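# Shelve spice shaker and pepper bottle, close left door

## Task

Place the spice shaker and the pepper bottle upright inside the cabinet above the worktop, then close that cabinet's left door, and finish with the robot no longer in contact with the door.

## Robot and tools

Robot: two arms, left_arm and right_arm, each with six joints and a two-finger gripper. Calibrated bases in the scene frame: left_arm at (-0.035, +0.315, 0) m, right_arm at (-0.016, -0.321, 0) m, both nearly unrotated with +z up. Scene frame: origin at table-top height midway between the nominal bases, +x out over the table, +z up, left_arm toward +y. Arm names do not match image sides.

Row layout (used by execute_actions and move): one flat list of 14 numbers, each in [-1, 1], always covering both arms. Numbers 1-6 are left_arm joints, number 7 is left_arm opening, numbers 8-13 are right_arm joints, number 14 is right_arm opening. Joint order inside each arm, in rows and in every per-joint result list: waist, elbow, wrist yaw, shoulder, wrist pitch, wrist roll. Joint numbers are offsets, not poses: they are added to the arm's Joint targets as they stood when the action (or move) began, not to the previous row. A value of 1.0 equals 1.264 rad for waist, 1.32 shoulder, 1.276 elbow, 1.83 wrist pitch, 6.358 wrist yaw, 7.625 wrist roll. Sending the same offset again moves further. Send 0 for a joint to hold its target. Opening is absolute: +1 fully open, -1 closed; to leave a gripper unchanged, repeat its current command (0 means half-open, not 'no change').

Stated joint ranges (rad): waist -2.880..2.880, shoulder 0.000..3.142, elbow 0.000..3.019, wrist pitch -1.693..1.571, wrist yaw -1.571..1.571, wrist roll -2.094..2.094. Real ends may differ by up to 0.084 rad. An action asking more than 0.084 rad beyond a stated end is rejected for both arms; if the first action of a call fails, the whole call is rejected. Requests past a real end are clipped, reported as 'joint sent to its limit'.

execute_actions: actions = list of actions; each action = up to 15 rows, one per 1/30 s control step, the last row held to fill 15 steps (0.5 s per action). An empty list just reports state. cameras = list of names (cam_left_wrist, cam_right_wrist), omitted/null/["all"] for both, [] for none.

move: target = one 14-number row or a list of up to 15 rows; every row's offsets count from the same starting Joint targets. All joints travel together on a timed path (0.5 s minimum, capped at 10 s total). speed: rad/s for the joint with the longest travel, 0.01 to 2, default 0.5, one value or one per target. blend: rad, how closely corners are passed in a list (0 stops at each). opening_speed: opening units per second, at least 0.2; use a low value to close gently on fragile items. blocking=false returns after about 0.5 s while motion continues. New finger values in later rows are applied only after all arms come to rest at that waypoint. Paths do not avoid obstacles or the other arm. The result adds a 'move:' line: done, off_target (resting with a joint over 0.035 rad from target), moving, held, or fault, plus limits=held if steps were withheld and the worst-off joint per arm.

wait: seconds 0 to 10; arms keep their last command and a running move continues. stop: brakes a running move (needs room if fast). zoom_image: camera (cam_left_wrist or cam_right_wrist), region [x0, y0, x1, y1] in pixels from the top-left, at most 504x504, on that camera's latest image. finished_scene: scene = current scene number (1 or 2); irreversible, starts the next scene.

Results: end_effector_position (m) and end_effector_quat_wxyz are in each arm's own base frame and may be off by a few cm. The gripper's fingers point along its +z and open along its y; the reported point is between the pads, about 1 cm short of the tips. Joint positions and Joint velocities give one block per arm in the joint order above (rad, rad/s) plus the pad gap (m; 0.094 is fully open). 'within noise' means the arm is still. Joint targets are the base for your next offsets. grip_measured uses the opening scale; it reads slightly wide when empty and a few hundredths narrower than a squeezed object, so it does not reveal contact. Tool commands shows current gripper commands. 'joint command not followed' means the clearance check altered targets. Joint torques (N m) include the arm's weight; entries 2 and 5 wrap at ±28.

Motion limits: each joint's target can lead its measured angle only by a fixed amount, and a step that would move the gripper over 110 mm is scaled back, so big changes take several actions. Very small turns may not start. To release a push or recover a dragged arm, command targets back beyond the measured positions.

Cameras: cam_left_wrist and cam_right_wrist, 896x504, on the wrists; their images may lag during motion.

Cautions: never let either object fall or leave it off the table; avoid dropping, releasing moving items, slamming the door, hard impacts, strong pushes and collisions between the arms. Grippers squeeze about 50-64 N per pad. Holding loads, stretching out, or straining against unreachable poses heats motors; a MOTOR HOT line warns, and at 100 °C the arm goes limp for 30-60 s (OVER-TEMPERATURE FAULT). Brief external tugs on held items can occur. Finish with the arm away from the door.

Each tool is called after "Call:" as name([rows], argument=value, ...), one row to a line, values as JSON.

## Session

Call:
execute_actions(actions=[])

Scene clock: 0.00 s.
left_arm: end_effector_position=(+0.1589, -0.4255, +0.3519) grip_measured=+1.000 end_effector_quat_wxyz=(+0.687, +0.167, +0.707, +0.018) | right_arm: end_effector_position=(+0.4637, -0.0246, +0.1281) grip_measured=+1.000 end_effector_quat_wxyz=(-0.025, -0.157, +0.987, +0.010)
Joint names: [waist, elbow, wrist yaw, shoulder, wrist pitch, wrist roll]
Joint positions: left_arm=[-1.593 0.89 -1.379 1.231 0.051 -0.026 0.094] | right_arm=[-0.056 1.3 -0.01 1.646 -1.278 -0.37 0.094]
Joint velocities: within noise
Joint torques (N m): no reading
Motor temperatures (°C): left_arm=[27 27 24 30 26 23 25] | right_arm=[23 26 26 25 26 22 25]
Heat: left arm: hottest shoulder 30 °C; right arm: hottest elbow 26 °C.
Joint targets: left_arm=[-1.593 0.910 -1.379 1.235 0.053 -0.026] | right_arm=[-0.056 1.326 -0.010 1.642 -1.277 -0.370]
Tool commands: left_gripper/opening=+1.0 right_gripper/opening=+1.0
camera_calibration:
cam_left_wrist: T_world_to_cam=[[-0.28155, -0.953748, -0.105329, -0.338955], [-0.674843, 0.274851, -0.684867, 0.486259], [0.682141, -0.121744, -0.721015, 0.218509], [0, 0, 0, 1]] pos_world=[0.083662, -0.430324, 0.454869]
cam_right_wrist: T_world_to_cam=[[0.427681, -0.903597, 0.0245287, -0.234755], [-0.63658, -0.281813, 0.717877, 0.2161], [-0.641759, -0.322637, -0.695738, 0.505334], [0, 0, 0, 1]] pos_world=[0.562268, 0.0118158, 0.202205]

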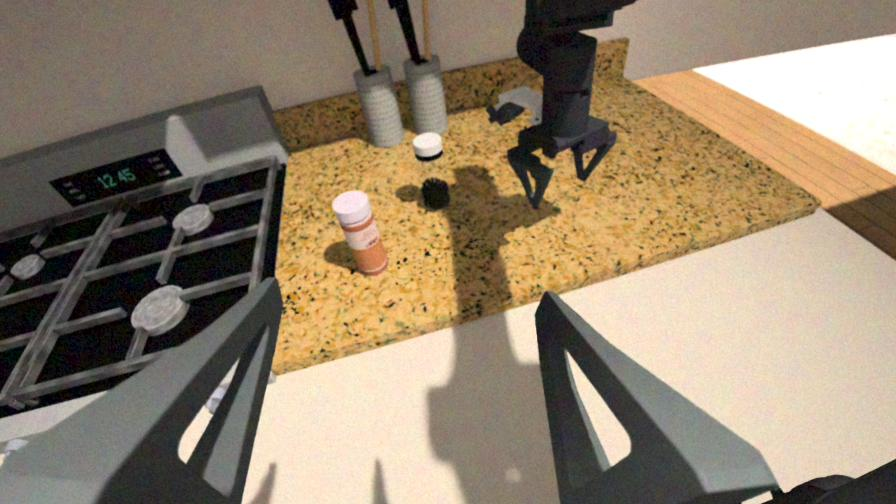

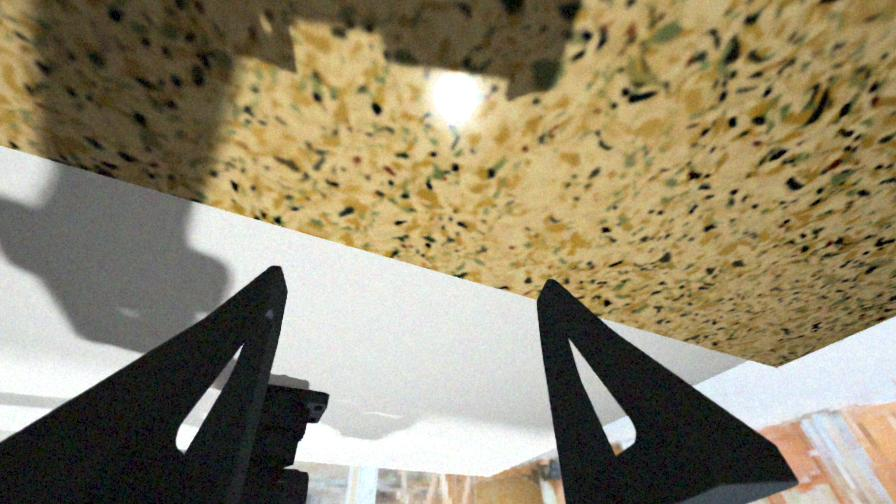

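Call:
zoom_image(camera="cam_left_wrist", region=[270, 100, 522, 310])

Scaled by 2.000 from the camera's 896x504 image, which has a finer 1280x720 frame.

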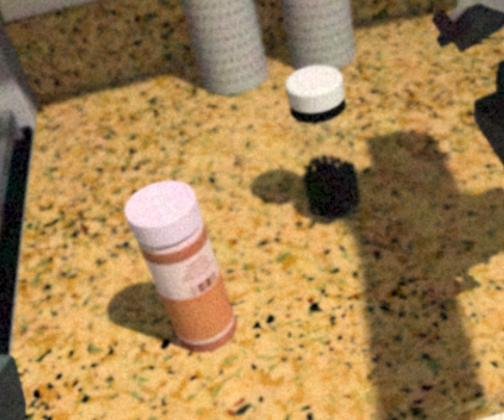

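Call:
move([
  [0.5483, 0.0705, 0.1697, 0.0492, 0.0257, 0.0034, 0.6, 0.0997, -0.2359, 0.0016, -0.128, 0.4027, 0.0249, 0.8],
  [0.7051, 0.6466, 0.2164, 0.2917, 0.0366, 0.0034, 0.6, 0.2025, -0.4514, 0.0016, -0.2591, 0.8071, 0.0485, 0.8],
], speed=1.0, blend=0.3)

Scene clock: 9.63 s.
left_arm: end_effector_position=(+0.5499, -0.4646, +0.5897) grip_measured=+0.603 end_effector_quat_wxyz=(+0.725, +0.213, +0.597, -0.268) | right_arm: end_effector_position=(+0.5333, +0.1004, +0.2165) grip_measured=+0.803 end_effector_quat_wxyz=(+0.556, -0.082, +0.825, +0.050)
Joint names: [waist, elbow, wrist yaw, shoulder, wrist pitch, wrist roll]
Joint positions: left_arm=[-0.702 1.682 -0.005 1.593 0.108 -0.009 0.075] | right_arm=[0.186 0.75 -0.003 1.317 0.182 -0.01 0.085]
Joint velocities: within noise
Joint torques (N m): left_arm=[1.2 15.31 0.09 -10.46 1.88 0.21] | right_arm=[1.08 10.11 0.13 -11.81 2.73 0.23]
Motor temperatures (°C): left_arm=[27 30 24 30 26 23 25] | right_arm=[23 27 26 26 26 22 25]
Heat: left arm: hottest shoulder 30 °C; right arm: hottest elbow 27 °C.
Joint targets: left_arm=[-0.702 1.735 -0.003 1.620 0.119 0.000] | right_arm=[0.200 0.750 0.000 1.300 0.200 -0.001]
move: off_target (left_arm); left_arm: the elbow is farthest, 0.053 rad from its target
camera_calibration:
cam_left_wrist: T_world_to_cam=[[-0.711961, -0.687999, 0.140599, -0.0260185], [-0.442666, 0.28429, -0.850427, 0.898038], [0.545122, -0.66771, -0.506957, -0.186043], [0, 0, 0, 1]] pos_world=[0.480423, -0.397427, 0.673058]
cam_right_wrist: T_world_to_cam=[[0.182274, -0.972318, 0.146195, -0.0422614], [-0.881999, -0.227403, -0.412755, 0.602408], [0.434574, -0.0537096, -0.899033, 0.0948161], [0, 0, 0, 1]] pos_world=[0.497821, 0.10099, 0.340068]

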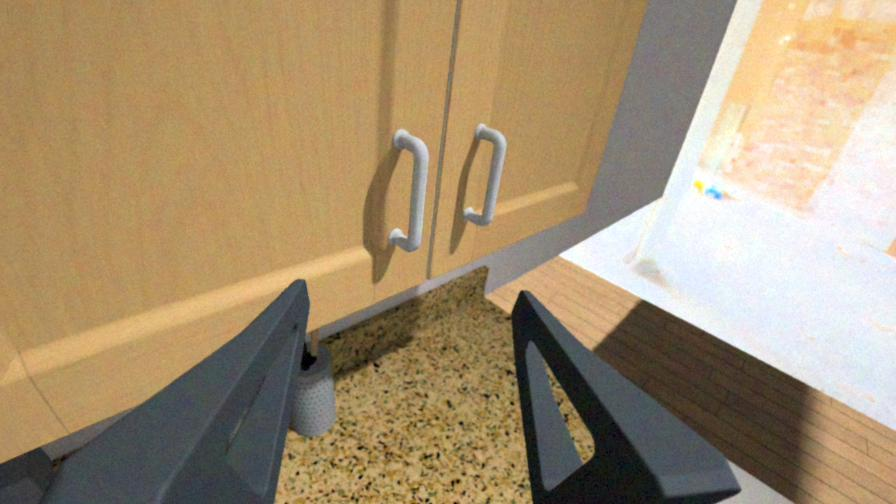

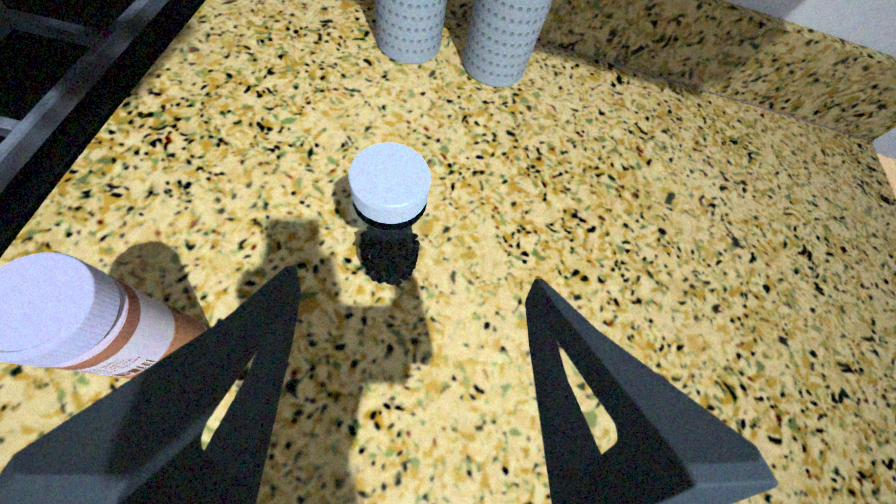

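Call:
zoom_image(camera="cam_right_wrist", region=[300, 120, 480, 300])

Call:
zoom_image(camera="cam_left_wrist", region=[360, 100, 540, 280])

Scaled by 2.800 from the camera's 896x504 image, which has a finer 1280x720 frame.

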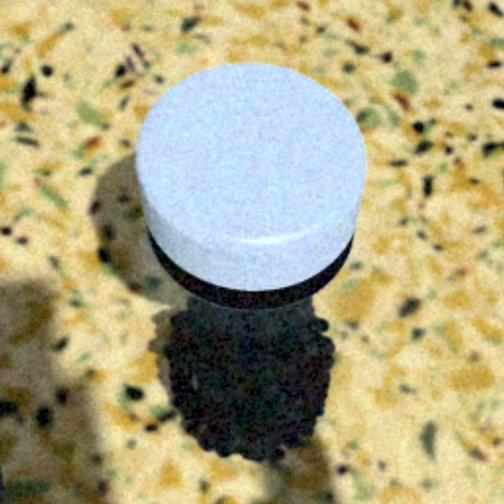

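Scaled by 2.800 from the camera's 896x504 image, which has a finer 1280x720 frame.

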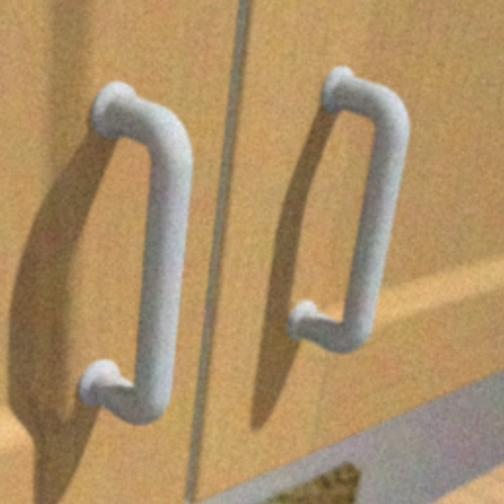

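Call:
move(target=[-0.0095, 0.2704, -0.0009, 0.2, -0.0486, 0, -0.1, 0.0179, -0.1317, 0, 0.3417, 0.4929, 0, 0.7], speed=0.8)

Scene clock: 16.70 s.
left_arm: end_effector_position=(+0.6171, -0.5240, +0.5924) grip_measured=-0.097 end_effector_quat_wxyz=(+0.730, +0.212, +0.592, -0.270) | right_arm: end_effector_position=(+0.5394, +0.1127, +0.1243) grip_measured=+0.703 end_effector_quat_wxyz=(+0.677, -0.080, +0.728, +0.068)
Joint names: [waist, elbow, wrist yaw, shoulder, wrist pitch, wrist roll]
Joint positions: left_arm=[-0.705 2.026 -0.007 1.853 0.039 -0.009 0.042] | right_arm=[0.206 0.582 -0.003 1.739 1.084 -0.01 0.08]
Joint velocities: within noise
Joint torques (N m): left_arm=[0.56 15.25 -0.07 -13.57 1.07 0.22] | right_arm=[1.32 6.05 0.08 -10.29 2.45 0.17]
Motor temperatures (°C): left_arm=[27 31 24 30 26 23 25] | right_arm=[23 27 26 26 26 22 25]
Heat: left arm: hottest elbow 31 °C; right arm: hottest elbow 27 °C.
Joint targets: left_arm=[-0.714 2.080 -0.009 1.884 0.030 0.000] | right_arm=[0.223 0.582 0.000 1.751 1.102 -0.001]
move: off_target (left_arm); left_arm: the elbow is farthest, 0.054 rad from its target
camera_calibration:
cam_left_wrist: T_world_to_cam=[[-0.714268, -0.685911, 0.139095, -0.0159653], [-0.432881, 0.276804, -0.857901, 0.941458], [0.549942, -0.672982, -0.49463, -0.273995], [0, 0, 0, 1]] pos_world=[0.546817, -0.455944, 0.674372]
cam_right_wrist: T_world_to_cam=[[0.157716, -0.977718, 0.138542, -0.00315985], [-0.710872, -0.209794, -0.671303, 0.510434], [0.68541, 0.00738984, -0.72812, -0.1535], [0, 0, 0, 1]] pos_world=[0.468562, 0.105131, 0.231327]

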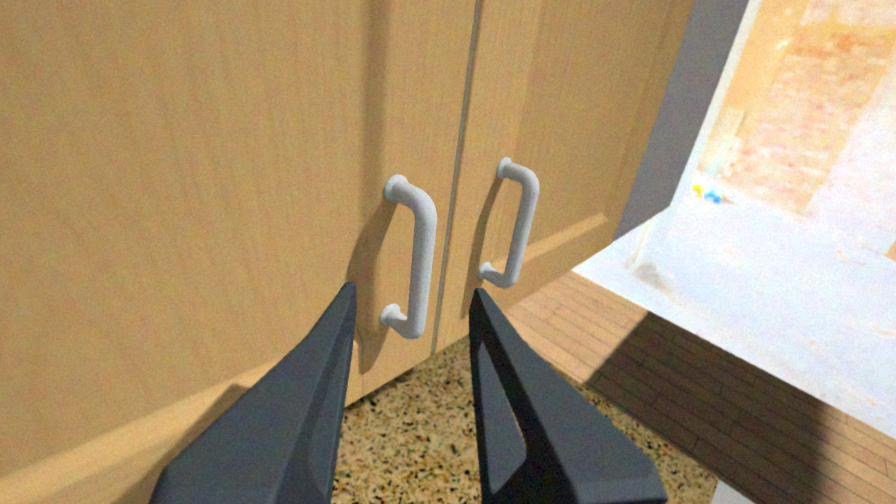

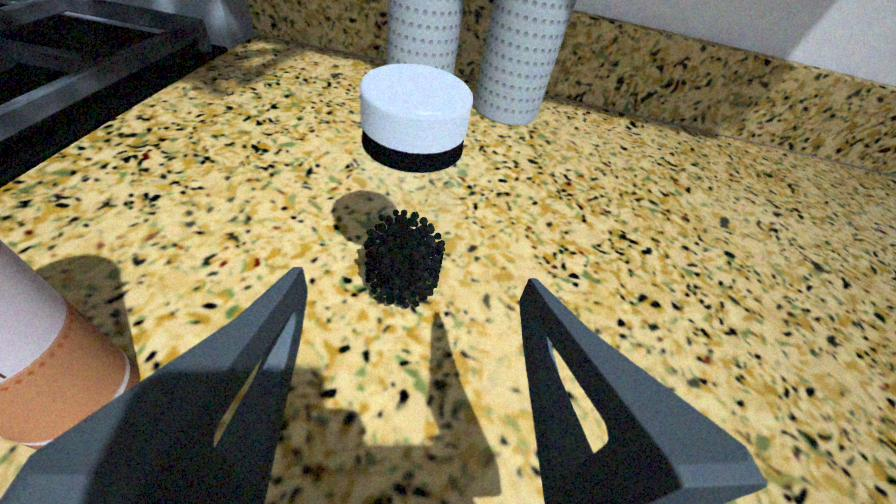

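Call:
move([
  [-0.0047, 0.2712, 0, 0.1598, -0.0792, 0, -0.1, 0.002, 0.2155, 0, 0.1212, -0.0557, 0, 0.7],
  [-0.0047, 0.2712, 0, 0.1598, -0.0792, 0, -0.9, 0.002, 0.2155, 0, 0.1212, -0.0557, 0, -0.05],
], speed=0.4, opening_speed=0.9)

Scene clock: 20.73 s.
left_arm: end_effector_position=(+0.6563, -0.5627, +0.5984) grip_measured=-0.790 end_effector_quat_wxyz=(+0.724, +0.211, +0.599, -0.272) | right_arm: end_effector_position=(+0.6198, +0.1327, +0.1155) grip_measured=+0.090 end_effector_quat_wxyz=(+0.679, -0.080, +0.726, +0.070)
Joint names: [waist, elbow, wrist yaw, shoulder, wrist pitch, wrist roll]
Joint positions: left_arm=[-0.711 2.374 -0.013 2.06 -0.118 -0.018 0.01] | right_arm=[0.211 0.819 -0.001 1.894 1.007 -0.008 0.051]
Joint velocities: within noise
Joint torques (N m): left_arm=[0.62 14.84 0.18 -15.33 1.57 0.31] | right_arm=[1.26 10.02 0.08 -13.68 1.47 0.16]
Motor temperatures (°C): left_arm=[27 32 24 30 26 23 25] | right_arm=[23 28 26 26 26 22 25]
Heat: left arm: hottest elbow 32 °C; right arm: hottest elbow 28 °C.
Joint targets: left_arm=[-0.720 2.426 -0.009 2.095 -0.114 0.000] | right_arm=[0.225 0.857 0.000 1.911 1.000 0.000]
move: off_target (left_arm, right_arm); target 2's new numbers were sent with left_arm's elbow 0.052 rad from that target; left_arm: the elbow is farthest, 0.052 rad from its target; right_arm: the elbow is farthest, 0.037 rad from its target
camera_calibration:
cam_left_wrist: T_world_to_cam=[[-0.712689, -0.685099, 0.150715, -0.0229464], [-0.448221, 0.279475, -0.849112, 0.980549], [0.539604, -0.672706, -0.506255, -0.304783], [0, 0, 0, 1]] pos_world=[0.587611, -0.494789, 0.681757]
cam_right_wrist: T_world_to_cam=[[0.160884, -0.977445, 0.136813, 0.00319433], [-0.70594, -0.210838, -0.676163, 0.563475], [0.689758, 0.0122016, -0.723938, -0.218998], [0, 0, 0, 1]] pos_world=[0.548321, 0.124596, 0.222023]

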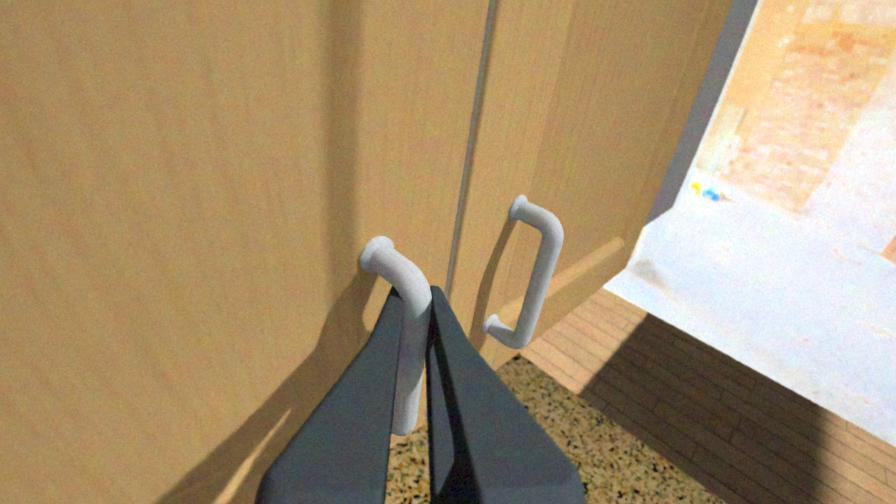

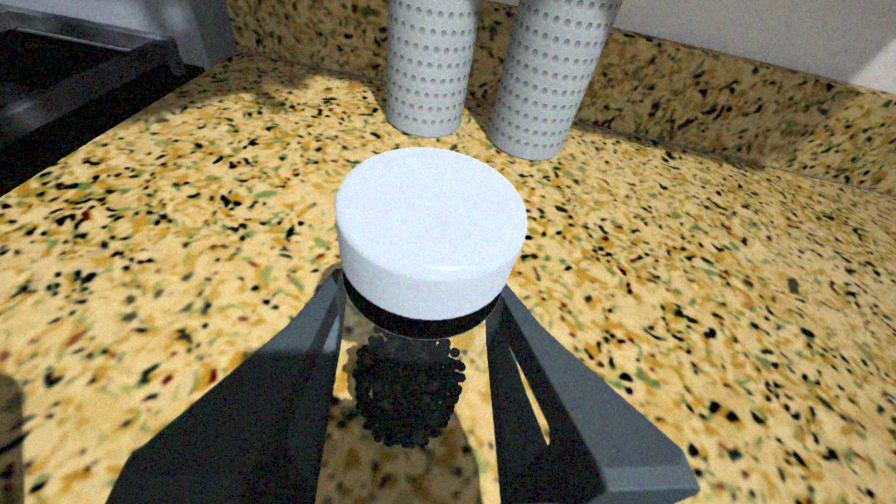

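Call:
move([
  [-0.0119, -0.221, 0.0028, -0.1652, 0.0077, 0, -0.9, -0.0158, -0.0212, 0, -0.2053, -0.1284, 0, -0.05],
  [-0.0174, -0.377, 0.0113, -0.2962, -0.0175, 0, -0.9, -0.1226, -0.0447, 0, -0.4038, -0.2568, 0, -0.05],
  [0.0158, -0.5737, 0.0285, -0.4727, -0.035, 0, -0.9, -0.2176, 0.0455, 0, -0.5667, -0.4306, 0, -0.05],
  [0.1005, -0.7022, 0.0615, -0.6098, -0.0607, 0, -0.9, -0.265, 0.2061, 0, -0.6394, -0.5902, 0, -0.05],
  [0.254, -0.7665, 0.118, -0.6818, -0.0678, 0, -0.9, -0.2729, 0.3864, 0, -0.622, -0.7016, 0, -0.05],
  [0.4462, -0.7586, 0.1829, -0.6705, -0.0661, 0, -0.9, -0.2611, 0.5862, 0, -0.5311, -0.7814, 0, -0.05],
], speed=[0.3, 0.4, 0.4, 0.4, 0.4, 0.4], blend=[0.08, 0.08, 0.08, 0.08, 0.08, 0])

Scene clock: 30.93 s.
left_arm: end_effector_position=(+0.4297, -0.2411, +0.5959) grip_measured=-0.796 end_effector_quat_wxyz=(+0.545, +0.439, +0.556, -0.449) | right_arm: end_effector_position=(+0.5554, -0.0568, +0.5984) grip_measured=+0.090 end_effector_quat_wxyz=(+0.663, +0.034, +0.747, -0.036)
Joint names: [waist, elbow, wrist yaw, shoulder, wrist pitch, wrist roll]
Joint positions: left_arm=[-0.183 1.449 1.175 1.217 -0.241 -0.013 0.01] | right_arm=[-0.101 1.525 -0.001 1.208 -0.435 -0.008 0.051]
Joint velocities: within noise
Joint torques (N m): left_arm=[3.43 10.91 -0.79 -7.18 1.42 0.27] | right_arm=[0.32 18.99 0.02 -9.41 2.14 0.21]
Motor temperatures (°C): left_arm=[27 34 24 31 26 23 26] | right_arm=[23 30 26 26 26 22 25]
Heat: left arm: hottest elbow 34 °C; right arm: hottest elbow 30 °C.
Joint targets: left_arm=[-0.156 1.458 1.154 1.210 -0.235 0.000] | right_arm=[-0.105 1.605 0.000 1.211 -0.430 0.000]
move: off_target (right_arm); right_arm: the elbow is farthest, 0.080 rad from its target
camera_calibration:
cam_left_wrist: T_world_to_cam=[[-0.976416, -0.134893, 0.16857, 0.271609], [-0.215605, 0.649925, -0.728775, 0.70467], [-0.0112513, -0.747932, -0.66368, 0.344996], [0, 0, 0, 1]] pos_world=[0.421015, -0.16331, 0.696727]
cam_right_wrist: T_world_to_cam=[[-0.140699, -0.980236, 0.139073, -0.0717707], [-0.769981, 0.020038, -0.637752, 0.830289], [0.622361, -0.196815, -0.757582, 0.223034], [0, 0, 0, 1]] pos_world=[0.490401, -0.0430931, 0.708467]

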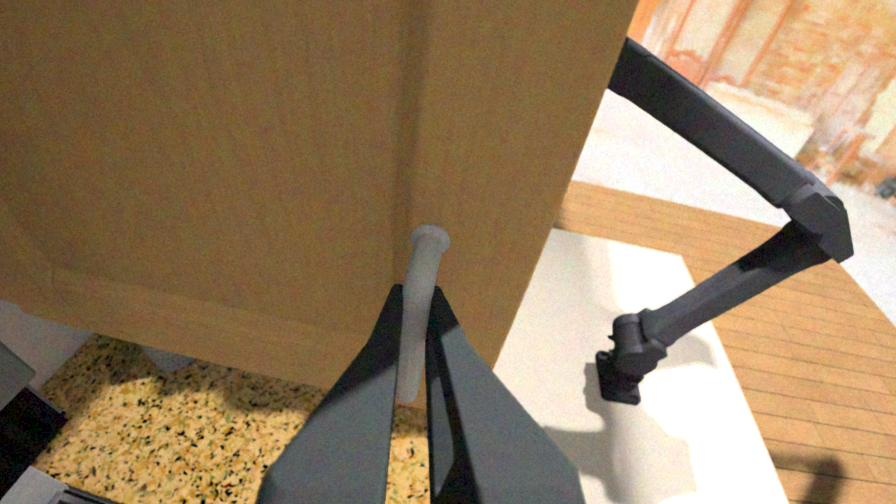

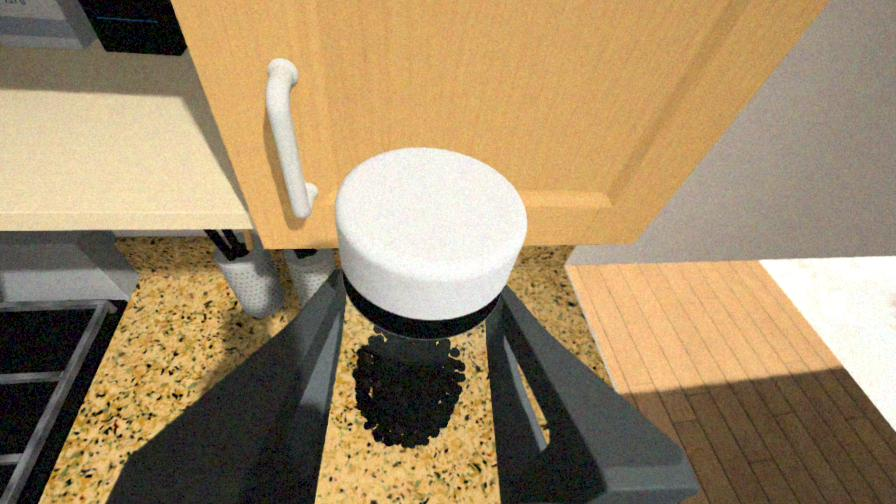

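Call:
move([
  [0, 0, 0, 0, 0, 0, -0.9, 0.3046, 0.0431, 0, 0.0386, 0.0082, 0, -0.05],
  [0, 0, 0, 0, 0, 0, -0.9, 0.3172, 0.2312, 0, 0.2152, 0, 0, -0.05],
], speed=0.6, blend=[0.1, 0])

Scene clock: 34.90 s.
left_arm: end_effector_position=(+0.4297, -0.2411, +0.5959) grip_measured=-0.796 end_effector_quat_wxyz=(+0.545, +0.439, +0.556, -0.449) | right_arm: end_effector_position=(+0.6493, +0.1874, +0.5952) grip_measured=+0.090 end_effector_quat_wxyz=(+0.653, -0.108, +0.744, +0.090)
Joint names: [waist, elbow, wrist yaw, shoulder, wrist pitch, wrist roll]
Joint positions: left_arm=[-0.183 1.449 1.175 1.217 -0.241 -0.013 0.01] | right_arm=[0.282 1.82 0.001 1.513 -0.439 -0.008 0.051]
Joint velocities: within noise
Joint torques (N m): left_arm=[3.43 10.93 -0.78 -7.3 1.44 0.26] | right_arm=[0.91 18.84 -0.03 -15.21 2.18 0.16]
Motor temperatures (°C): left_arm=[27 34 24 31 26 23 26] | right_arm=[23 31 26 26 27 22 26]
Heat: left arm: hottest elbow 34 °C; right arm: hottest elbow 31 °C.
Joint targets: left_arm=[-0.156 1.458 1.154 1.210 -0.235 0.000] | right_arm=[0.296 1.900 0.000 1.495 -0.430 -0.001]
move: off_target (right_arm); right_arm: the elbow is farthest, 0.080 rad from its target
camera_calibration:
cam_left_wrist: T_world_to_cam=[[-0.976416, -0.134893, 0.16857, 0.271609], [-0.215605, 0.649925, -0.728775, 0.70467], [-0.0112513, -0.747932, -0.66368, 0.344996], [0, 0, 0, 1]] pos_world=[0.421015, -0.16331, 0.696727]
cam_right_wrist: T_world_to_cam=[[0.235827, -0.96167, 0.139916, -0.0672213], [-0.730484, -0.270377, -0.627128, 0.918125], [0.64092, 0.0456867, -0.766247, 0.157929], [0, 0, 0, 1]] pos_world=[0.585309, 0.17638, 0.7062]

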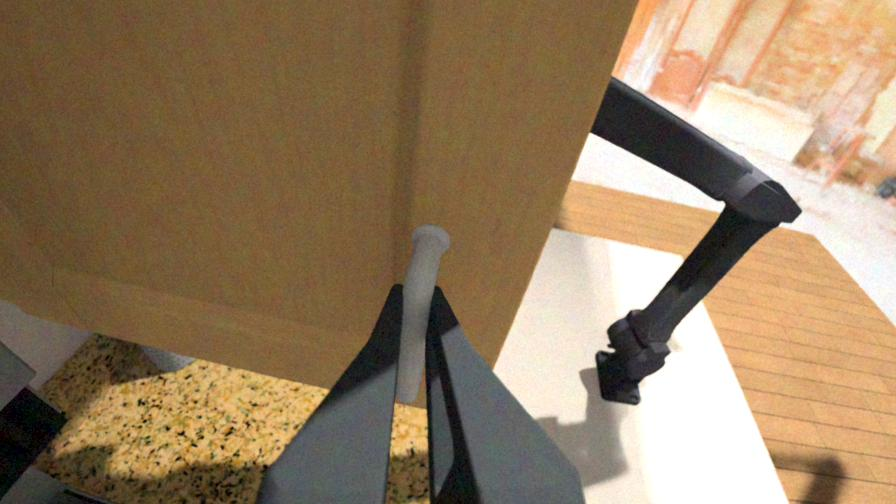

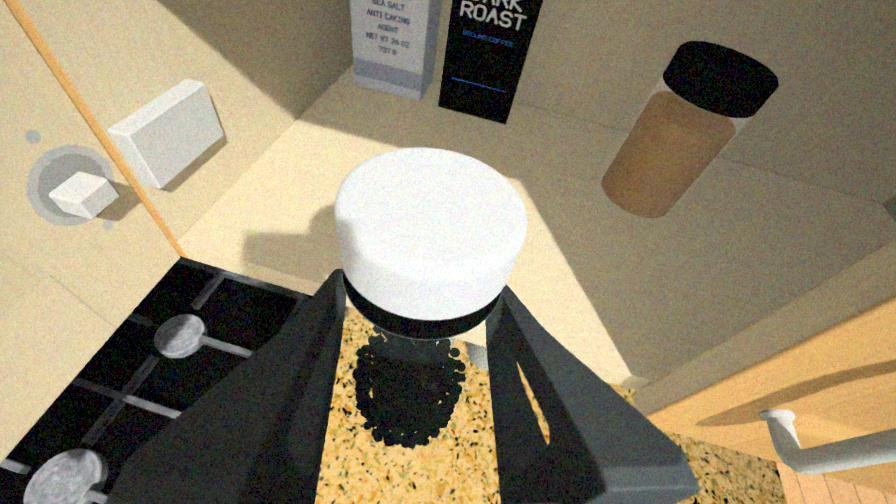

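Call:
move([
  [0, 0, 0, 0, 0, 0, -0.9, 0.002, 0.355, 0, 0.2568, -0.0366, 0, -0.05],
  [0, 0, 0, 0, 0, 0, -0.9, 0.002, 0.2528, 0, 0.2288, -0.0016, 0, -0.05],
], speed=[0.5, 0.12])

Scene clock: 38.83 s.
left_arm: end_effector_position=(+0.4297, -0.2411, +0.5959) grip_measured=-0.796 end_effector_quat_wxyz=(+0.545, +0.439, +0.556, -0.449) | right_arm: end_effector_position=(+0.7549, +0.2186, +0.6012) grip_measured=+0.090 end_effector_quat_wxyz=(+0.673, -0.106, +0.726, +0.093)
Joint names: [waist, elbow, wrist yaw, shoulder, wrist pitch, wrist roll]
Joint positions: left_arm=[-0.183 1.449 1.175 1.217 -0.241 -0.013 0.01] | right_arm=[0.283 2.216 0.001 1.835 -0.46 -0.008 0.051]
Joint velocities: within noise
Joint torques (N m): left_arm=[3.43 10.91 -0.78 -7.24 1.42 0.25] | right_arm=[1.55 11.7 -0.06 -21.95 2.81 0.16]
Motor temperatures (°C): left_arm=[27 35 24 31 26 23 26] | right_arm=[23 33 26 27 27 22 26]
Heat: left arm: hottest elbow 35 °C; right arm: hottest elbow 33 °C.
Joint targets: left_arm=[-0.156 1.458 1.154 1.210 -0.235 0.000] | right_arm=[0.299 2.223 0.000 1.796 -0.433 -0.001]
move: off_target (right_arm); right_arm: the shoulder is farthest, 0.038 rad from its target
camera_calibration:
cam_left_wrist: T_world_to_cam=[[-0.976416, -0.134893, 0.16857, 0.271609], [-0.215605, 0.649925, -0.728775, 0.70467], [-0.0112513, -0.747932, -0.66368, 0.344996], [0, 0, 0, 1]] pos_world=[0.421015, -0.16331, 0.696727]
cam_right_wrist: T_world_to_cam=[[0.229343, -0.963586, 0.137492, -0.0561798], [-0.696576, -0.261146, -0.668269, 1.00461], [0.67984, 0.0574895, -0.731103, 0.0402959], [0, 0, 0, 1]] pos_world=[0.685278, 0.205899, 0.708535]

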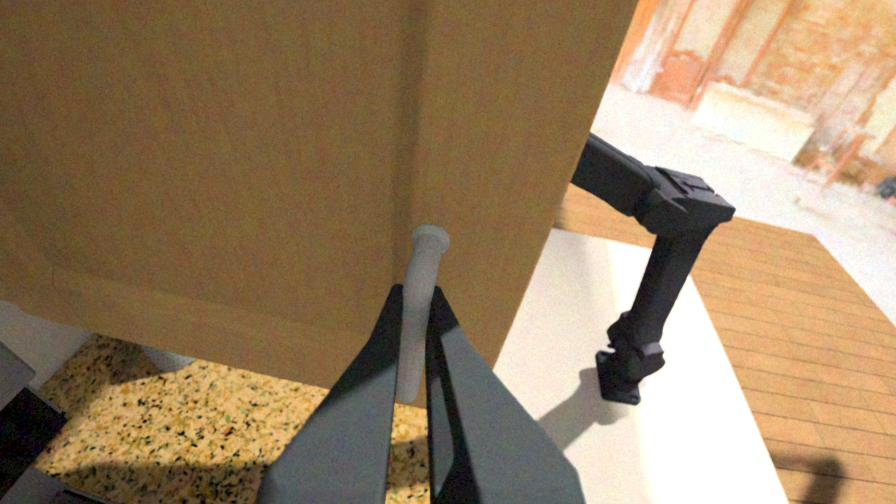

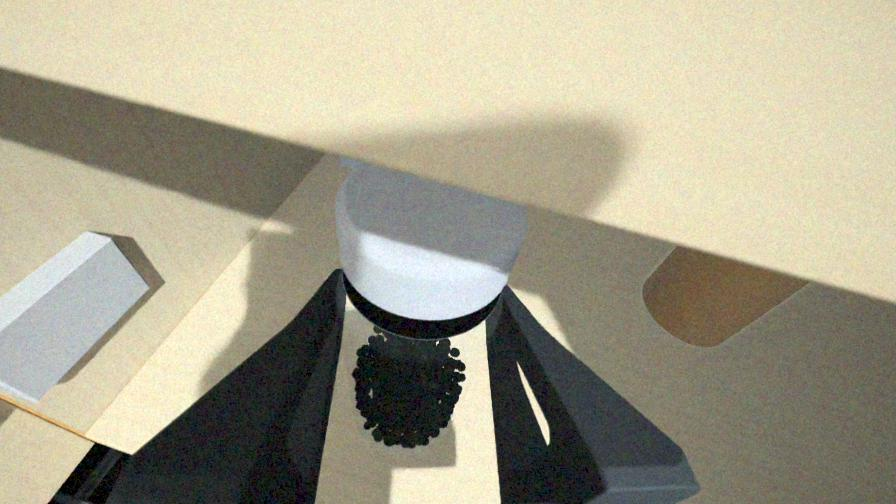

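Call:
move(target=[0, 0, 0, 0, 0, 0, -0.9, 0, -0.094, 0, -0.0269, 0.0462, 0, -0.05], speed=0.1, cameras=["cam_right_wrist"])

Scene clock: 40.83 s.
left_arm: end_effector_position=(+0.4297, -0.2411, +0.5959) grip_measured=-0.796 end_effector_quat_wxyz=(+0.545, +0.439, +0.556, -0.449) | right_arm: end_effector_position=(+0.7504, +0.2188, +0.5857) grip_measured=+0.090 end_effector_quat_wxyz=(+0.679, -0.106, +0.720, +0.094)
Joint names: [waist, elbow, wrist yaw, shoulder, wrist pitch, wrist roll]
Joint positions: left_arm=[-0.183 1.449 1.175 1.217 -0.241 -0.013 0.01] | right_arm=[0.285 2.102 0.001 1.794 -0.366 -0.008 0.051]
Joint velocities: within noise
Joint torques (N m): left_arm=[3.43 10.92 -0.77 -7.36 1.4 0.25] | right_arm=[1.38 11.63 -0.05 -22.24 2.81 0.2]
Motor temperatures (°C): left_arm=[27 35 24 31 26 23 26] | right_arm=[23 33 26 27 27 22 26]
Heat: left arm: hottest elbow 35 °C; right arm: hottest elbow 33 °C.
Joint targets: left_arm=[-0.156 1.458 1.154 1.210 -0.235 0.000] | right_arm=[0.299 2.102 0.000 1.761 -0.348 -0.001]
move: done
camera_calibration:
cam_right_wrist: T_world_to_cam=[[0.228665, -0.963935, 0.136165, -0.0514127], [-0.683793, -0.258593, -0.682317, 0.989161], [0.692921, 0.0629136, -0.718264, 0.013492], [0, 0, 0, 1]] pos_world=[0.678789, 0.205383, 0.691613]
Images, in order (width x height): cam_right_wrist 896x504.

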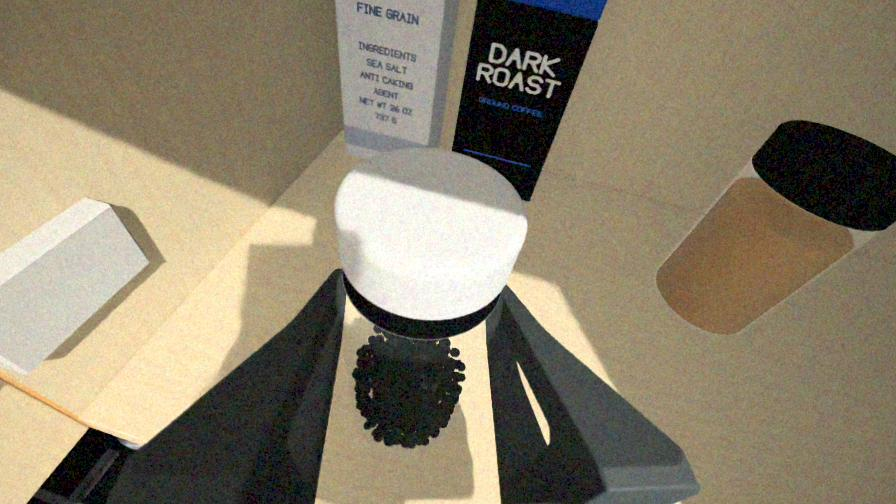

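Call:
move(target=[0, 0, 0, 0, 0, 0, -0.9, 0, -0.0321, 0, -0.0091, 0.0158, 0, -0.05], speed=0.08, cameras=["cam_right_wrist"])

Scene clock: 41.97 s.
left_arm: end_effector_position=(+0.4297, -0.2411, +0.5959) grip_measured=-0.796 end_effector_quat_wxyz=(+0.545, +0.439, +0.556, -0.449) | right_arm: end_effector_position=(+0.7464, +0.2177, +0.5857) grip_measured=+0.090 end_effector_quat_wxyz=(+0.685, -0.105, +0.714, +0.095)
Joint names: [waist, elbow, wrist yaw, shoulder, wrist pitch, wrist roll]
Joint positions: left_arm=[-0.183 1.449 1.175 1.217 -0.241 -0.013 0.01] | right_arm=[0.285 2.065 0.001 1.776 -0.332 -0.008 0.051]
Joint velocities: within noise
Joint torques (N m): left_arm=[3.55 10.93 -0.78 -7.41 1.39 0.24] | right_arm=[1.14 10.95 -0.04 -21.07 2.24 0.17]
Motor temperatures (°C): left_arm=[27 35 24 31 26 23 26] | right_arm=[23 33 26 27 27 22 26]
Heat: left arm: hottest elbow 35 °C; right arm: hottest elbow 33 °C.
Joint targets: left_arm=[-0.156 1.458 1.154 1.210 -0.235 0.000] | right_arm=[0.299 2.061 0.000 1.749 -0.319 -0.001]
move: done
camera_calibration:
cam_right_wrist: T_world_to_cam=[[0.226528, -0.96456, 0.135308, -0.0493868], [-0.672957, -0.255424, -0.694181, 0.98432], [0.70414, 0.0661953, -0.706968, 0.000579448], [0, 0, 0, 1]] pos_world=[0.673184, 0.203744, 0.690388]
Images, in order (width x height): cam_right_wrist 896x504.

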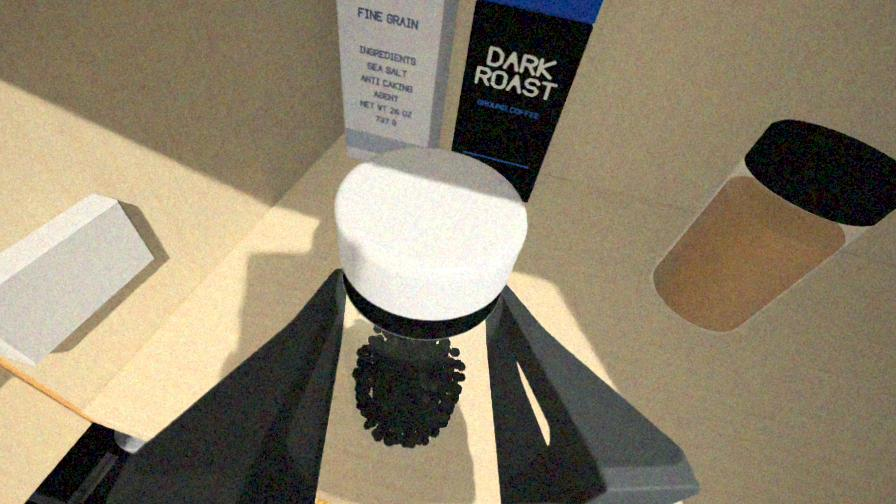

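Call:
move([
  [0, 0, 0, 0, 0, 0, -0.9, 0, 0.0118, 0, 0, -0.0055, 0, -0.05],
  [0, 0, 0, 0, 0, 0, -0.9, 0, 0.0118, 0, 0, -0.0055, 0, 0.7],
  [0, 0, 0, 0, 0, 0, -0.9, -0.0032, -0.2578, 0, -0.2386, -0.0005, 0, 0.7],
  [0, 0, 0, 0, 0, 0, -0.9, 0.1195, -0.9882, 0, -0.5811, 0.0705, 0, 0.7],
], speed=[0.1, 0.1, 0.4, 0.9], blend=[0, 0, 0.06, 0], opening_speed=1.5, cameras=["cam_right_wrist"])

Scene clock: 49.13 s.
left_arm: end_effector_position=(+0.4297, -0.2411, +0.5959) grip_measured=-0.796 end_effector_quat_wxyz=(+0.545, +0.439, +0.556, -0.449) | right_arm: end_effector_position=(+0.4299, +0.1986, +0.3117) grip_measured=+0.697 end_effector_quat_wxyz=(+0.537, -0.183, +0.816, +0.116)
Joint names: [waist, elbow, wrist yaw, shoulder, wrist pitch, wrist roll]
Joint positions: left_arm=[-0.183 1.449 1.175 1.217 -0.241 -0.013 0.01] | right_arm=[0.434 0.797 0.001 0.998 -0.209 -0.008 0.08]
Joint velocities: within noise
Joint torques (N m): left_arm=[3.31 10.89 -0.78 -7.3 1.4 0.25] | right_arm=[1.44 11.79 -0.05 -6.65 2.67 0.17]
Motor temperatures (°C): left_arm=[27 36 24 31 26 23 26] | right_arm=[23 33 26 27 27 22 26]
Heat: left arm: hottest elbow 36 °C; right arm: hottest elbow 33 °C.
Joint targets: left_arm=[-0.156 1.458 1.154 1.210 -0.235 0.000] | right_arm=[0.450 0.801 0.000 0.982 -0.190 -0.001]
move: done
camera_calibration:
cam_right_wrist: T_world_to_cam=[[0.41487, -0.89818, 0.145446, -0.0563199], [-0.809742, -0.437367, -0.391187, 0.576774], [0.41497, 0.044518, -0.908745, 0.22254], [0, 0, 0, 1]] pos_world=[0.398057, 0.19177, 0.43605]
Images, in order (width x height): cam_right_wrist 896x504.

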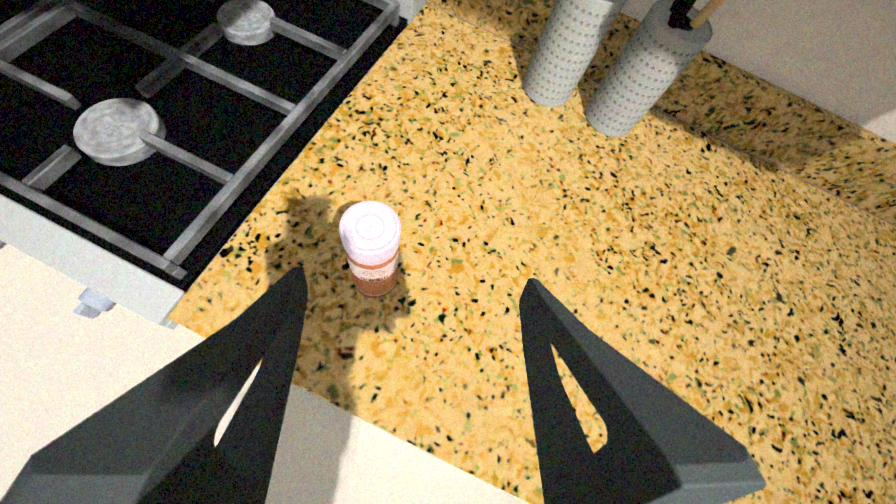

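Call:
move([
  [0, 0, 0, 0, 0, 0, -0.9, 0.0411, -0.3127, 0, 0.5227, 0.7623, 0, 0.7],
  [0, 0, 0, 0, 0, 0, -0.9, 0.0414, -0.0878, 0, 0.6727, 0.7197, 0, 0.7],
  [0, 0, 0, 0, 0, 0, -0.9, 0.0414, -0.0878, 0, 0.6727, 0.7197, 0, -0.1],
], speed=[0.9, 0.4, 0.4], blend=[0.05, 0, 0], opening_speed=0.9, cameras=["cam_right_wrist"])

Scene clock: 54.57 s.
left_arm: end_effector_position=(+0.4297, -0.2411, +0.5959) grip_measured=-0.796 end_effector_quat_wxyz=(+0.545, +0.439, +0.556, -0.449) | right_arm: end_effector_position=(+0.5110, +0.2695, +0.1034) grip_measured=+0.020 end_effector_quat_wxyz=(+0.665, -0.178, +0.707, +0.162)
Joint names: [waist, elbow, wrist yaw, shoulder, wrist pitch, wrist roll]
Joint positions: left_arm=[-0.183 1.449 1.175 1.217 -0.241 -0.013 0.01] | right_arm=[0.486 0.657 0.001 1.854 1.134 -0.007 0.048]
Joint velocities: within noise
Joint torques (N m): left_arm=[3.19 10.85 -0.79 -7.3 1.43 0.25] | right_arm=[1.44 8.61 -0.05 -12.04 1.61 0.17]
Motor temperatures (°C): left_arm=[27 36 24 31 26 23 26] | right_arm=[23 33 26 27 27 22 25]
Heat: left arm: hottest elbow 36 °C; right arm: hottest elbow 33 °C.
Joint targets: left_arm=[-0.156 1.458 1.154 1.210 -0.235 0.000] | right_arm=[0.502 0.689 0.000 1.870 1.127 0.000]
move: done
camera_calibration:
cam_right_wrist: T_world_to_cam=[[0.417876, -0.898258, 0.136059, 0.00343833], [-0.621429, -0.391856, -0.678436, 0.513134], [0.662727, 0.198951, -0.72195, -0.191124], [0, 0, 0, 1]] pos_world=[0.444102, 0.242187, 0.209679]
Images, in order (width x height): cam_right_wrist 896x504.

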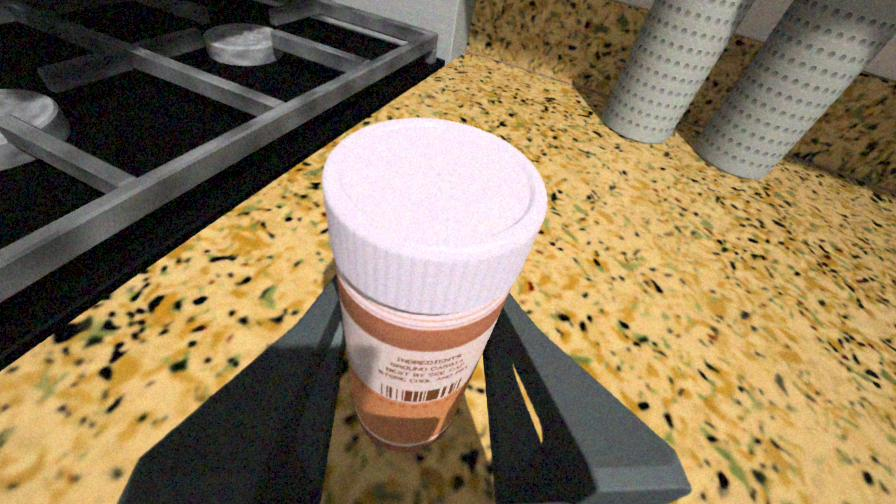

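Call:
move([
  [0, 0, 0, 0, 0, 0, -0.9, -0.0332, 0.0141, 0, -0.2076, -0.1459, 0, -0.1],
  [0, 0, 0, 0, 0, 0, -0.9, -0.144, 0.0799, 0, -0.428, -0.3454, 0, -0.1],
  [0, 0, 0, 0, 0, 0, -0.9, -0.231, 0.2304, 0, -0.5485, -0.5311, 0, -0.1],
  [0, 0, 0, 0, 0, 0, -0.9, -0.2547, 0.4373, 0, -0.553, -0.6738, 0, -0.1],
  [0, 0, 0, 0, 0, 0, -0.9, -0.2666, 0.7022, 0, -0.4682, -0.7907, 0, -0.1],
  [0, 0, 0, 0, 0, 0, -0.9, -0.2737, 0.9146, 0, -0.3038, -0.812, 0, -0.1],
], speed=[0.4, 0.7, 0.7, 0.7, 0.7, 0.6], blend=[0.1, 0.1, 0.1, 0.1, 0.1, 0], cameras=["cam_right_wrist"])

Scene clock: 60.03 s.
left_arm: end_effector_position=(+0.4297, -0.2411, +0.5959) grip_measured=-0.796 end_effector_quat_wxyz=(+0.545, +0.439, +0.556, -0.449) | right_arm: end_effector_position=(+0.6511, +0.1131, +0.6217) grip_measured=+0.020 end_effector_quat_wxyz=(+0.689, -0.065, +0.720, +0.057)
Joint names: [waist, elbow, wrist yaw, shoulder, wrist pitch, wrist roll]
Joint positions: left_arm=[-0.183 1.449 1.175 1.217 -0.241 -0.013 0.01] | right_arm=[0.173 1.788 0.001 1.472 -0.36 -0.007 0.048]
Joint velocities: within noise
Joint torques (N m): left_arm=[3.49 10.89 -0.78 -7.12 1.43 0.26] | right_arm=[-1.2 17.59 -0.08 -13.39 1.69 0.14]
Motor temperatures (°C): left_arm=[27 36 24 31 26 23 26] | right_arm=[23 34 26 27 27 22 26]
Heat: left arm: hottest elbow 36 °C; right arm: hottest elbow 34 °C.
Joint targets: left_arm=[-0.156 1.458 1.154 1.210 -0.235 0.000] | right_arm=[0.156 1.855 0.000 1.469 -0.359 0.000]
move: off_target (right_arm); right_arm: the elbow is farthest, 0.068 rad from its target
camera_calibration:
cam_right_wrist: T_world_to_cam=[[0.118099, -0.983783, 0.134995, -0.060607], [-0.698272, -0.178933, -0.693108, 0.925683], [0.706023, -0.0124082, -0.70808, 0.108449], [0, 0, 0, 1]] pos_world=[0.57697, 0.107357, 0.72657]
Images, in order (width x height): cam_right_wrist 896x504.

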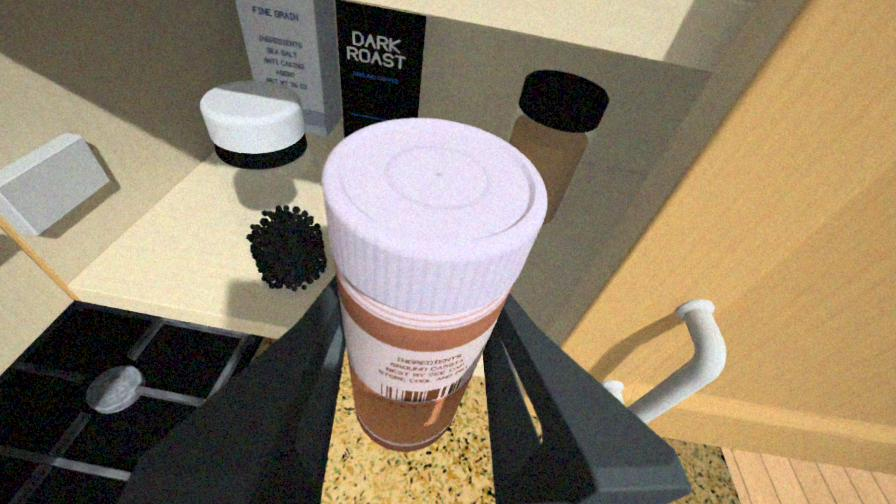

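Call:
move([
  [0, 0, 0, 0, 0, 0, -0.9, -0.0063, 0.2516, 0, 0.2083, -0.0399, 0, -0.1],
  [0, 0, 0, 0, 0, 0, -0.9, -0.0063, 0.1215, 0, 0.1689, 0.018, 0, -0.1],
  [0, 0, 0, 0, 0, 0, -0.9, -0.0063, 0.065, 0, 0.1528, 0.0457, 0, -0.1],
], speed=[0.5, 0.15, 0.08], blend=[0.03, 0.02, 0], cameras=["cam_right_wrist"])

Scene clock: 64.27 s.
left_arm: end_effector_position=(+0.4297, -0.2411, +0.5959) grip_measured=-0.796 end_effector_quat_wxyz=(+0.545, +0.439, +0.556, -0.449) | right_arm: end_effector_position=(+0.7449, +0.1222, +0.5734) grip_measured=+0.020 end_effector_quat_wxyz=(+0.685, -0.062, +0.724, +0.053)
Joint names: [waist, elbow, wrist yaw, shoulder, wrist pitch, wrist roll]
Joint positions: left_arm=[-0.183 1.449 1.175 1.217 -0.241 -0.013 0.01] | right_arm=[0.163 1.938 0 1.7 -0.294 -0.007 0.048]
Joint velocities: within noise
Joint torques (N m): left_arm=[3.49 10.91 -0.78 -7.3 1.4 0.25] | right_arm=[-1.2 11.51 0.05 -20.25 2.74 0.15]
Motor temperatures (°C): left_arm=[27 37 25 31 26 23 26] | right_arm=[23 34 26 28 27 22 26]
Heat: left arm: hottest elbow 37 °C; right arm: hottest elbow 34 °C.
Joint targets: left_arm=[-0.156 1.458 1.154 1.210 -0.235 0.000] | right_arm=[0.148 1.939 0.000 1.670 -0.276 0.000]
move: done
camera_calibration:
cam_right_wrist: T_world_to_cam=[[0.110717, -0.984557, 0.135608, -0.0509365], [-0.708179, -0.173887, -0.684285, 0.960939], [0.697298, -0.0202733, -0.716494, 0.0204324], [0, 0, 0, 1]] pos_world=[0.671908, 0.11736, 0.679103]
Images, in order (width x height): cam_right_wrist 896x504.

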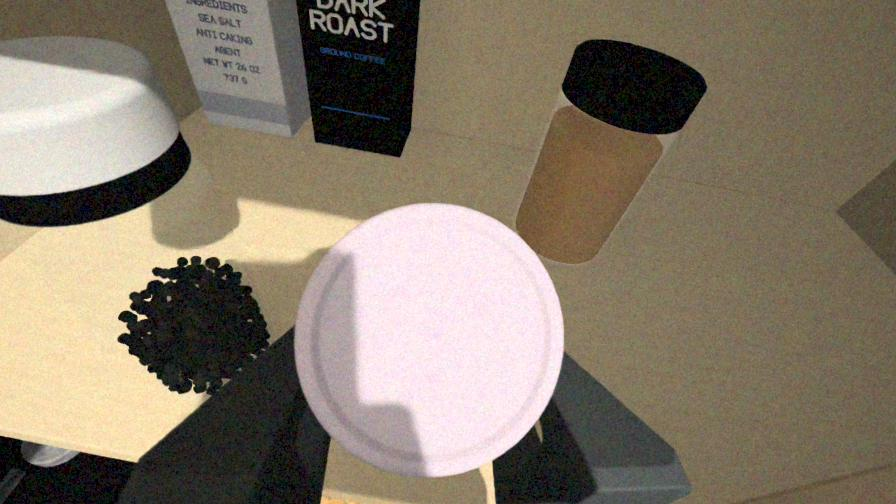

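Call:
zoom_image(camera="cam_right_wrist", region=[100, 190, 604, 504])

Scaled by 1.000.

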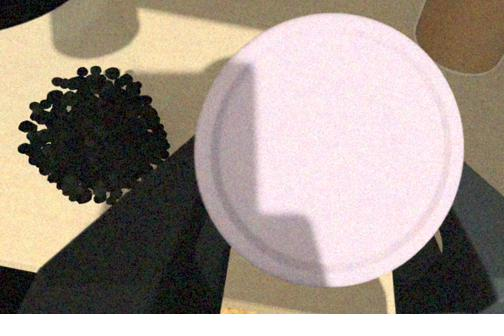

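Call:
move([
  [0, 0, 0, 0, 0, 0, -0.9, 0, 0, 0, -0.0189, 0, 0, -0.1],
  [0, 0, 0, 0, 0, 0, -0.9, 0, -0.0666, 0, -0.0848, -0.0208, 0, -0.1],
  [0, 0, 0, 0, 0, 0, -0.9, 0, -0.1254, 0, -0.0955, 0.0189, 0, -0.1],
], speed=[0.12, 0.25, 0.1], blend=[0.01, 0.01, 0])

Scene clock: 71.37 s.
left_arm: end_effector_position=(+0.4297, -0.2411, +0.5959) grip_measured=-0.796 end_effector_quat_wxyz=(+0.545, +0.439, +0.556, -0.449) | right_arm: end_effector_position=(+0.7006, +0.1149, +0.5729) grip_measured=+0.020 end_effector_quat_wxyz=(+0.685, -0.062, +0.724, +0.053)
Joint names: [waist, elbow, wrist yaw, shoulder, wrist pitch, wrist roll]
Joint positions: left_arm=[-0.183 1.449 1.175 1.217 -0.241 -0.013 0.01] | right_arm=[0.163 1.777 0 1.572 -0.261 -0.007 0.048]
Joint velocities: within noise
Joint torques (N m): left_arm=[3.31 10.89 -0.77 -7.36 1.43 0.26] | right_arm=[-1.03 11.77 -0.05 -17.32 2.33 0.2]
Motor temperatures (°C): left_arm=[27 37 25 31 26 23 27] | right_arm=[23 34 26 28 27 22 26]
Heat: left arm: hottest elbow 37 °C; right arm: hottest elbow 34 °C.
Joint targets: left_arm=[-0.156 1.458 1.154 1.210 -0.235 0.000] | right_arm=[0.148 1.778 0.000 1.545 -0.241 0.000]
move: done
camera_calibration:
cam_left_wrist: T_world_to_cam=[[-0.976416, -0.134893, 0.16857, 0.271609], [-0.215605, 0.649925, -0.728775, 0.70467], [-0.0112513, -0.747932, -0.66368, 0.344996], [0, 0, 0, 1]] pos_world=[0.421015, -0.16331, 0.696727]
cam_right_wrist: T_world_to_cam=[[0.110666, -0.984565, 0.135589, -0.0531071], [-0.707921, -0.173845, -0.684562, 0.927956], [0.697568, -0.0202289, -0.716233, 0.0505108], [0, 0, 0, 1]] pos_world=[0.627562, 0.110055, 0.678622]

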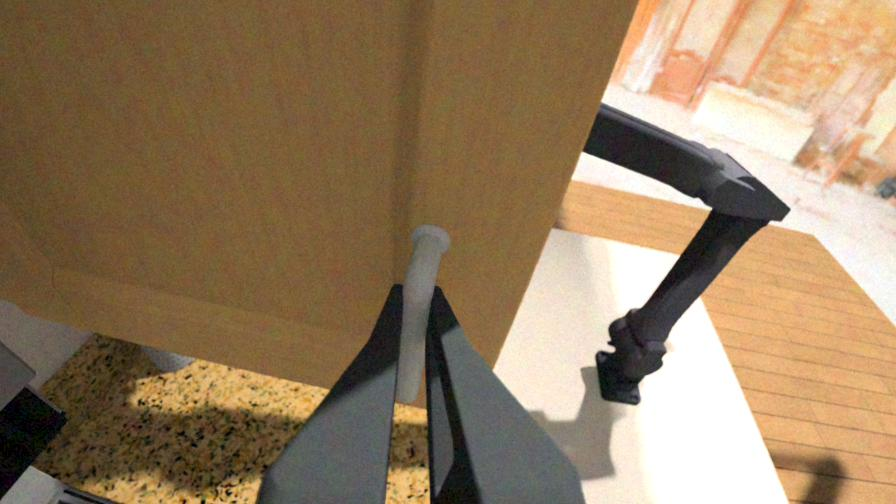

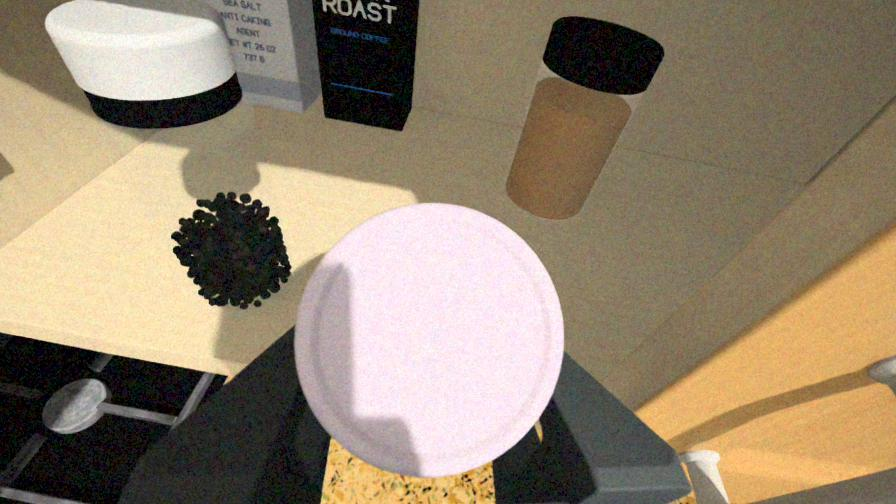

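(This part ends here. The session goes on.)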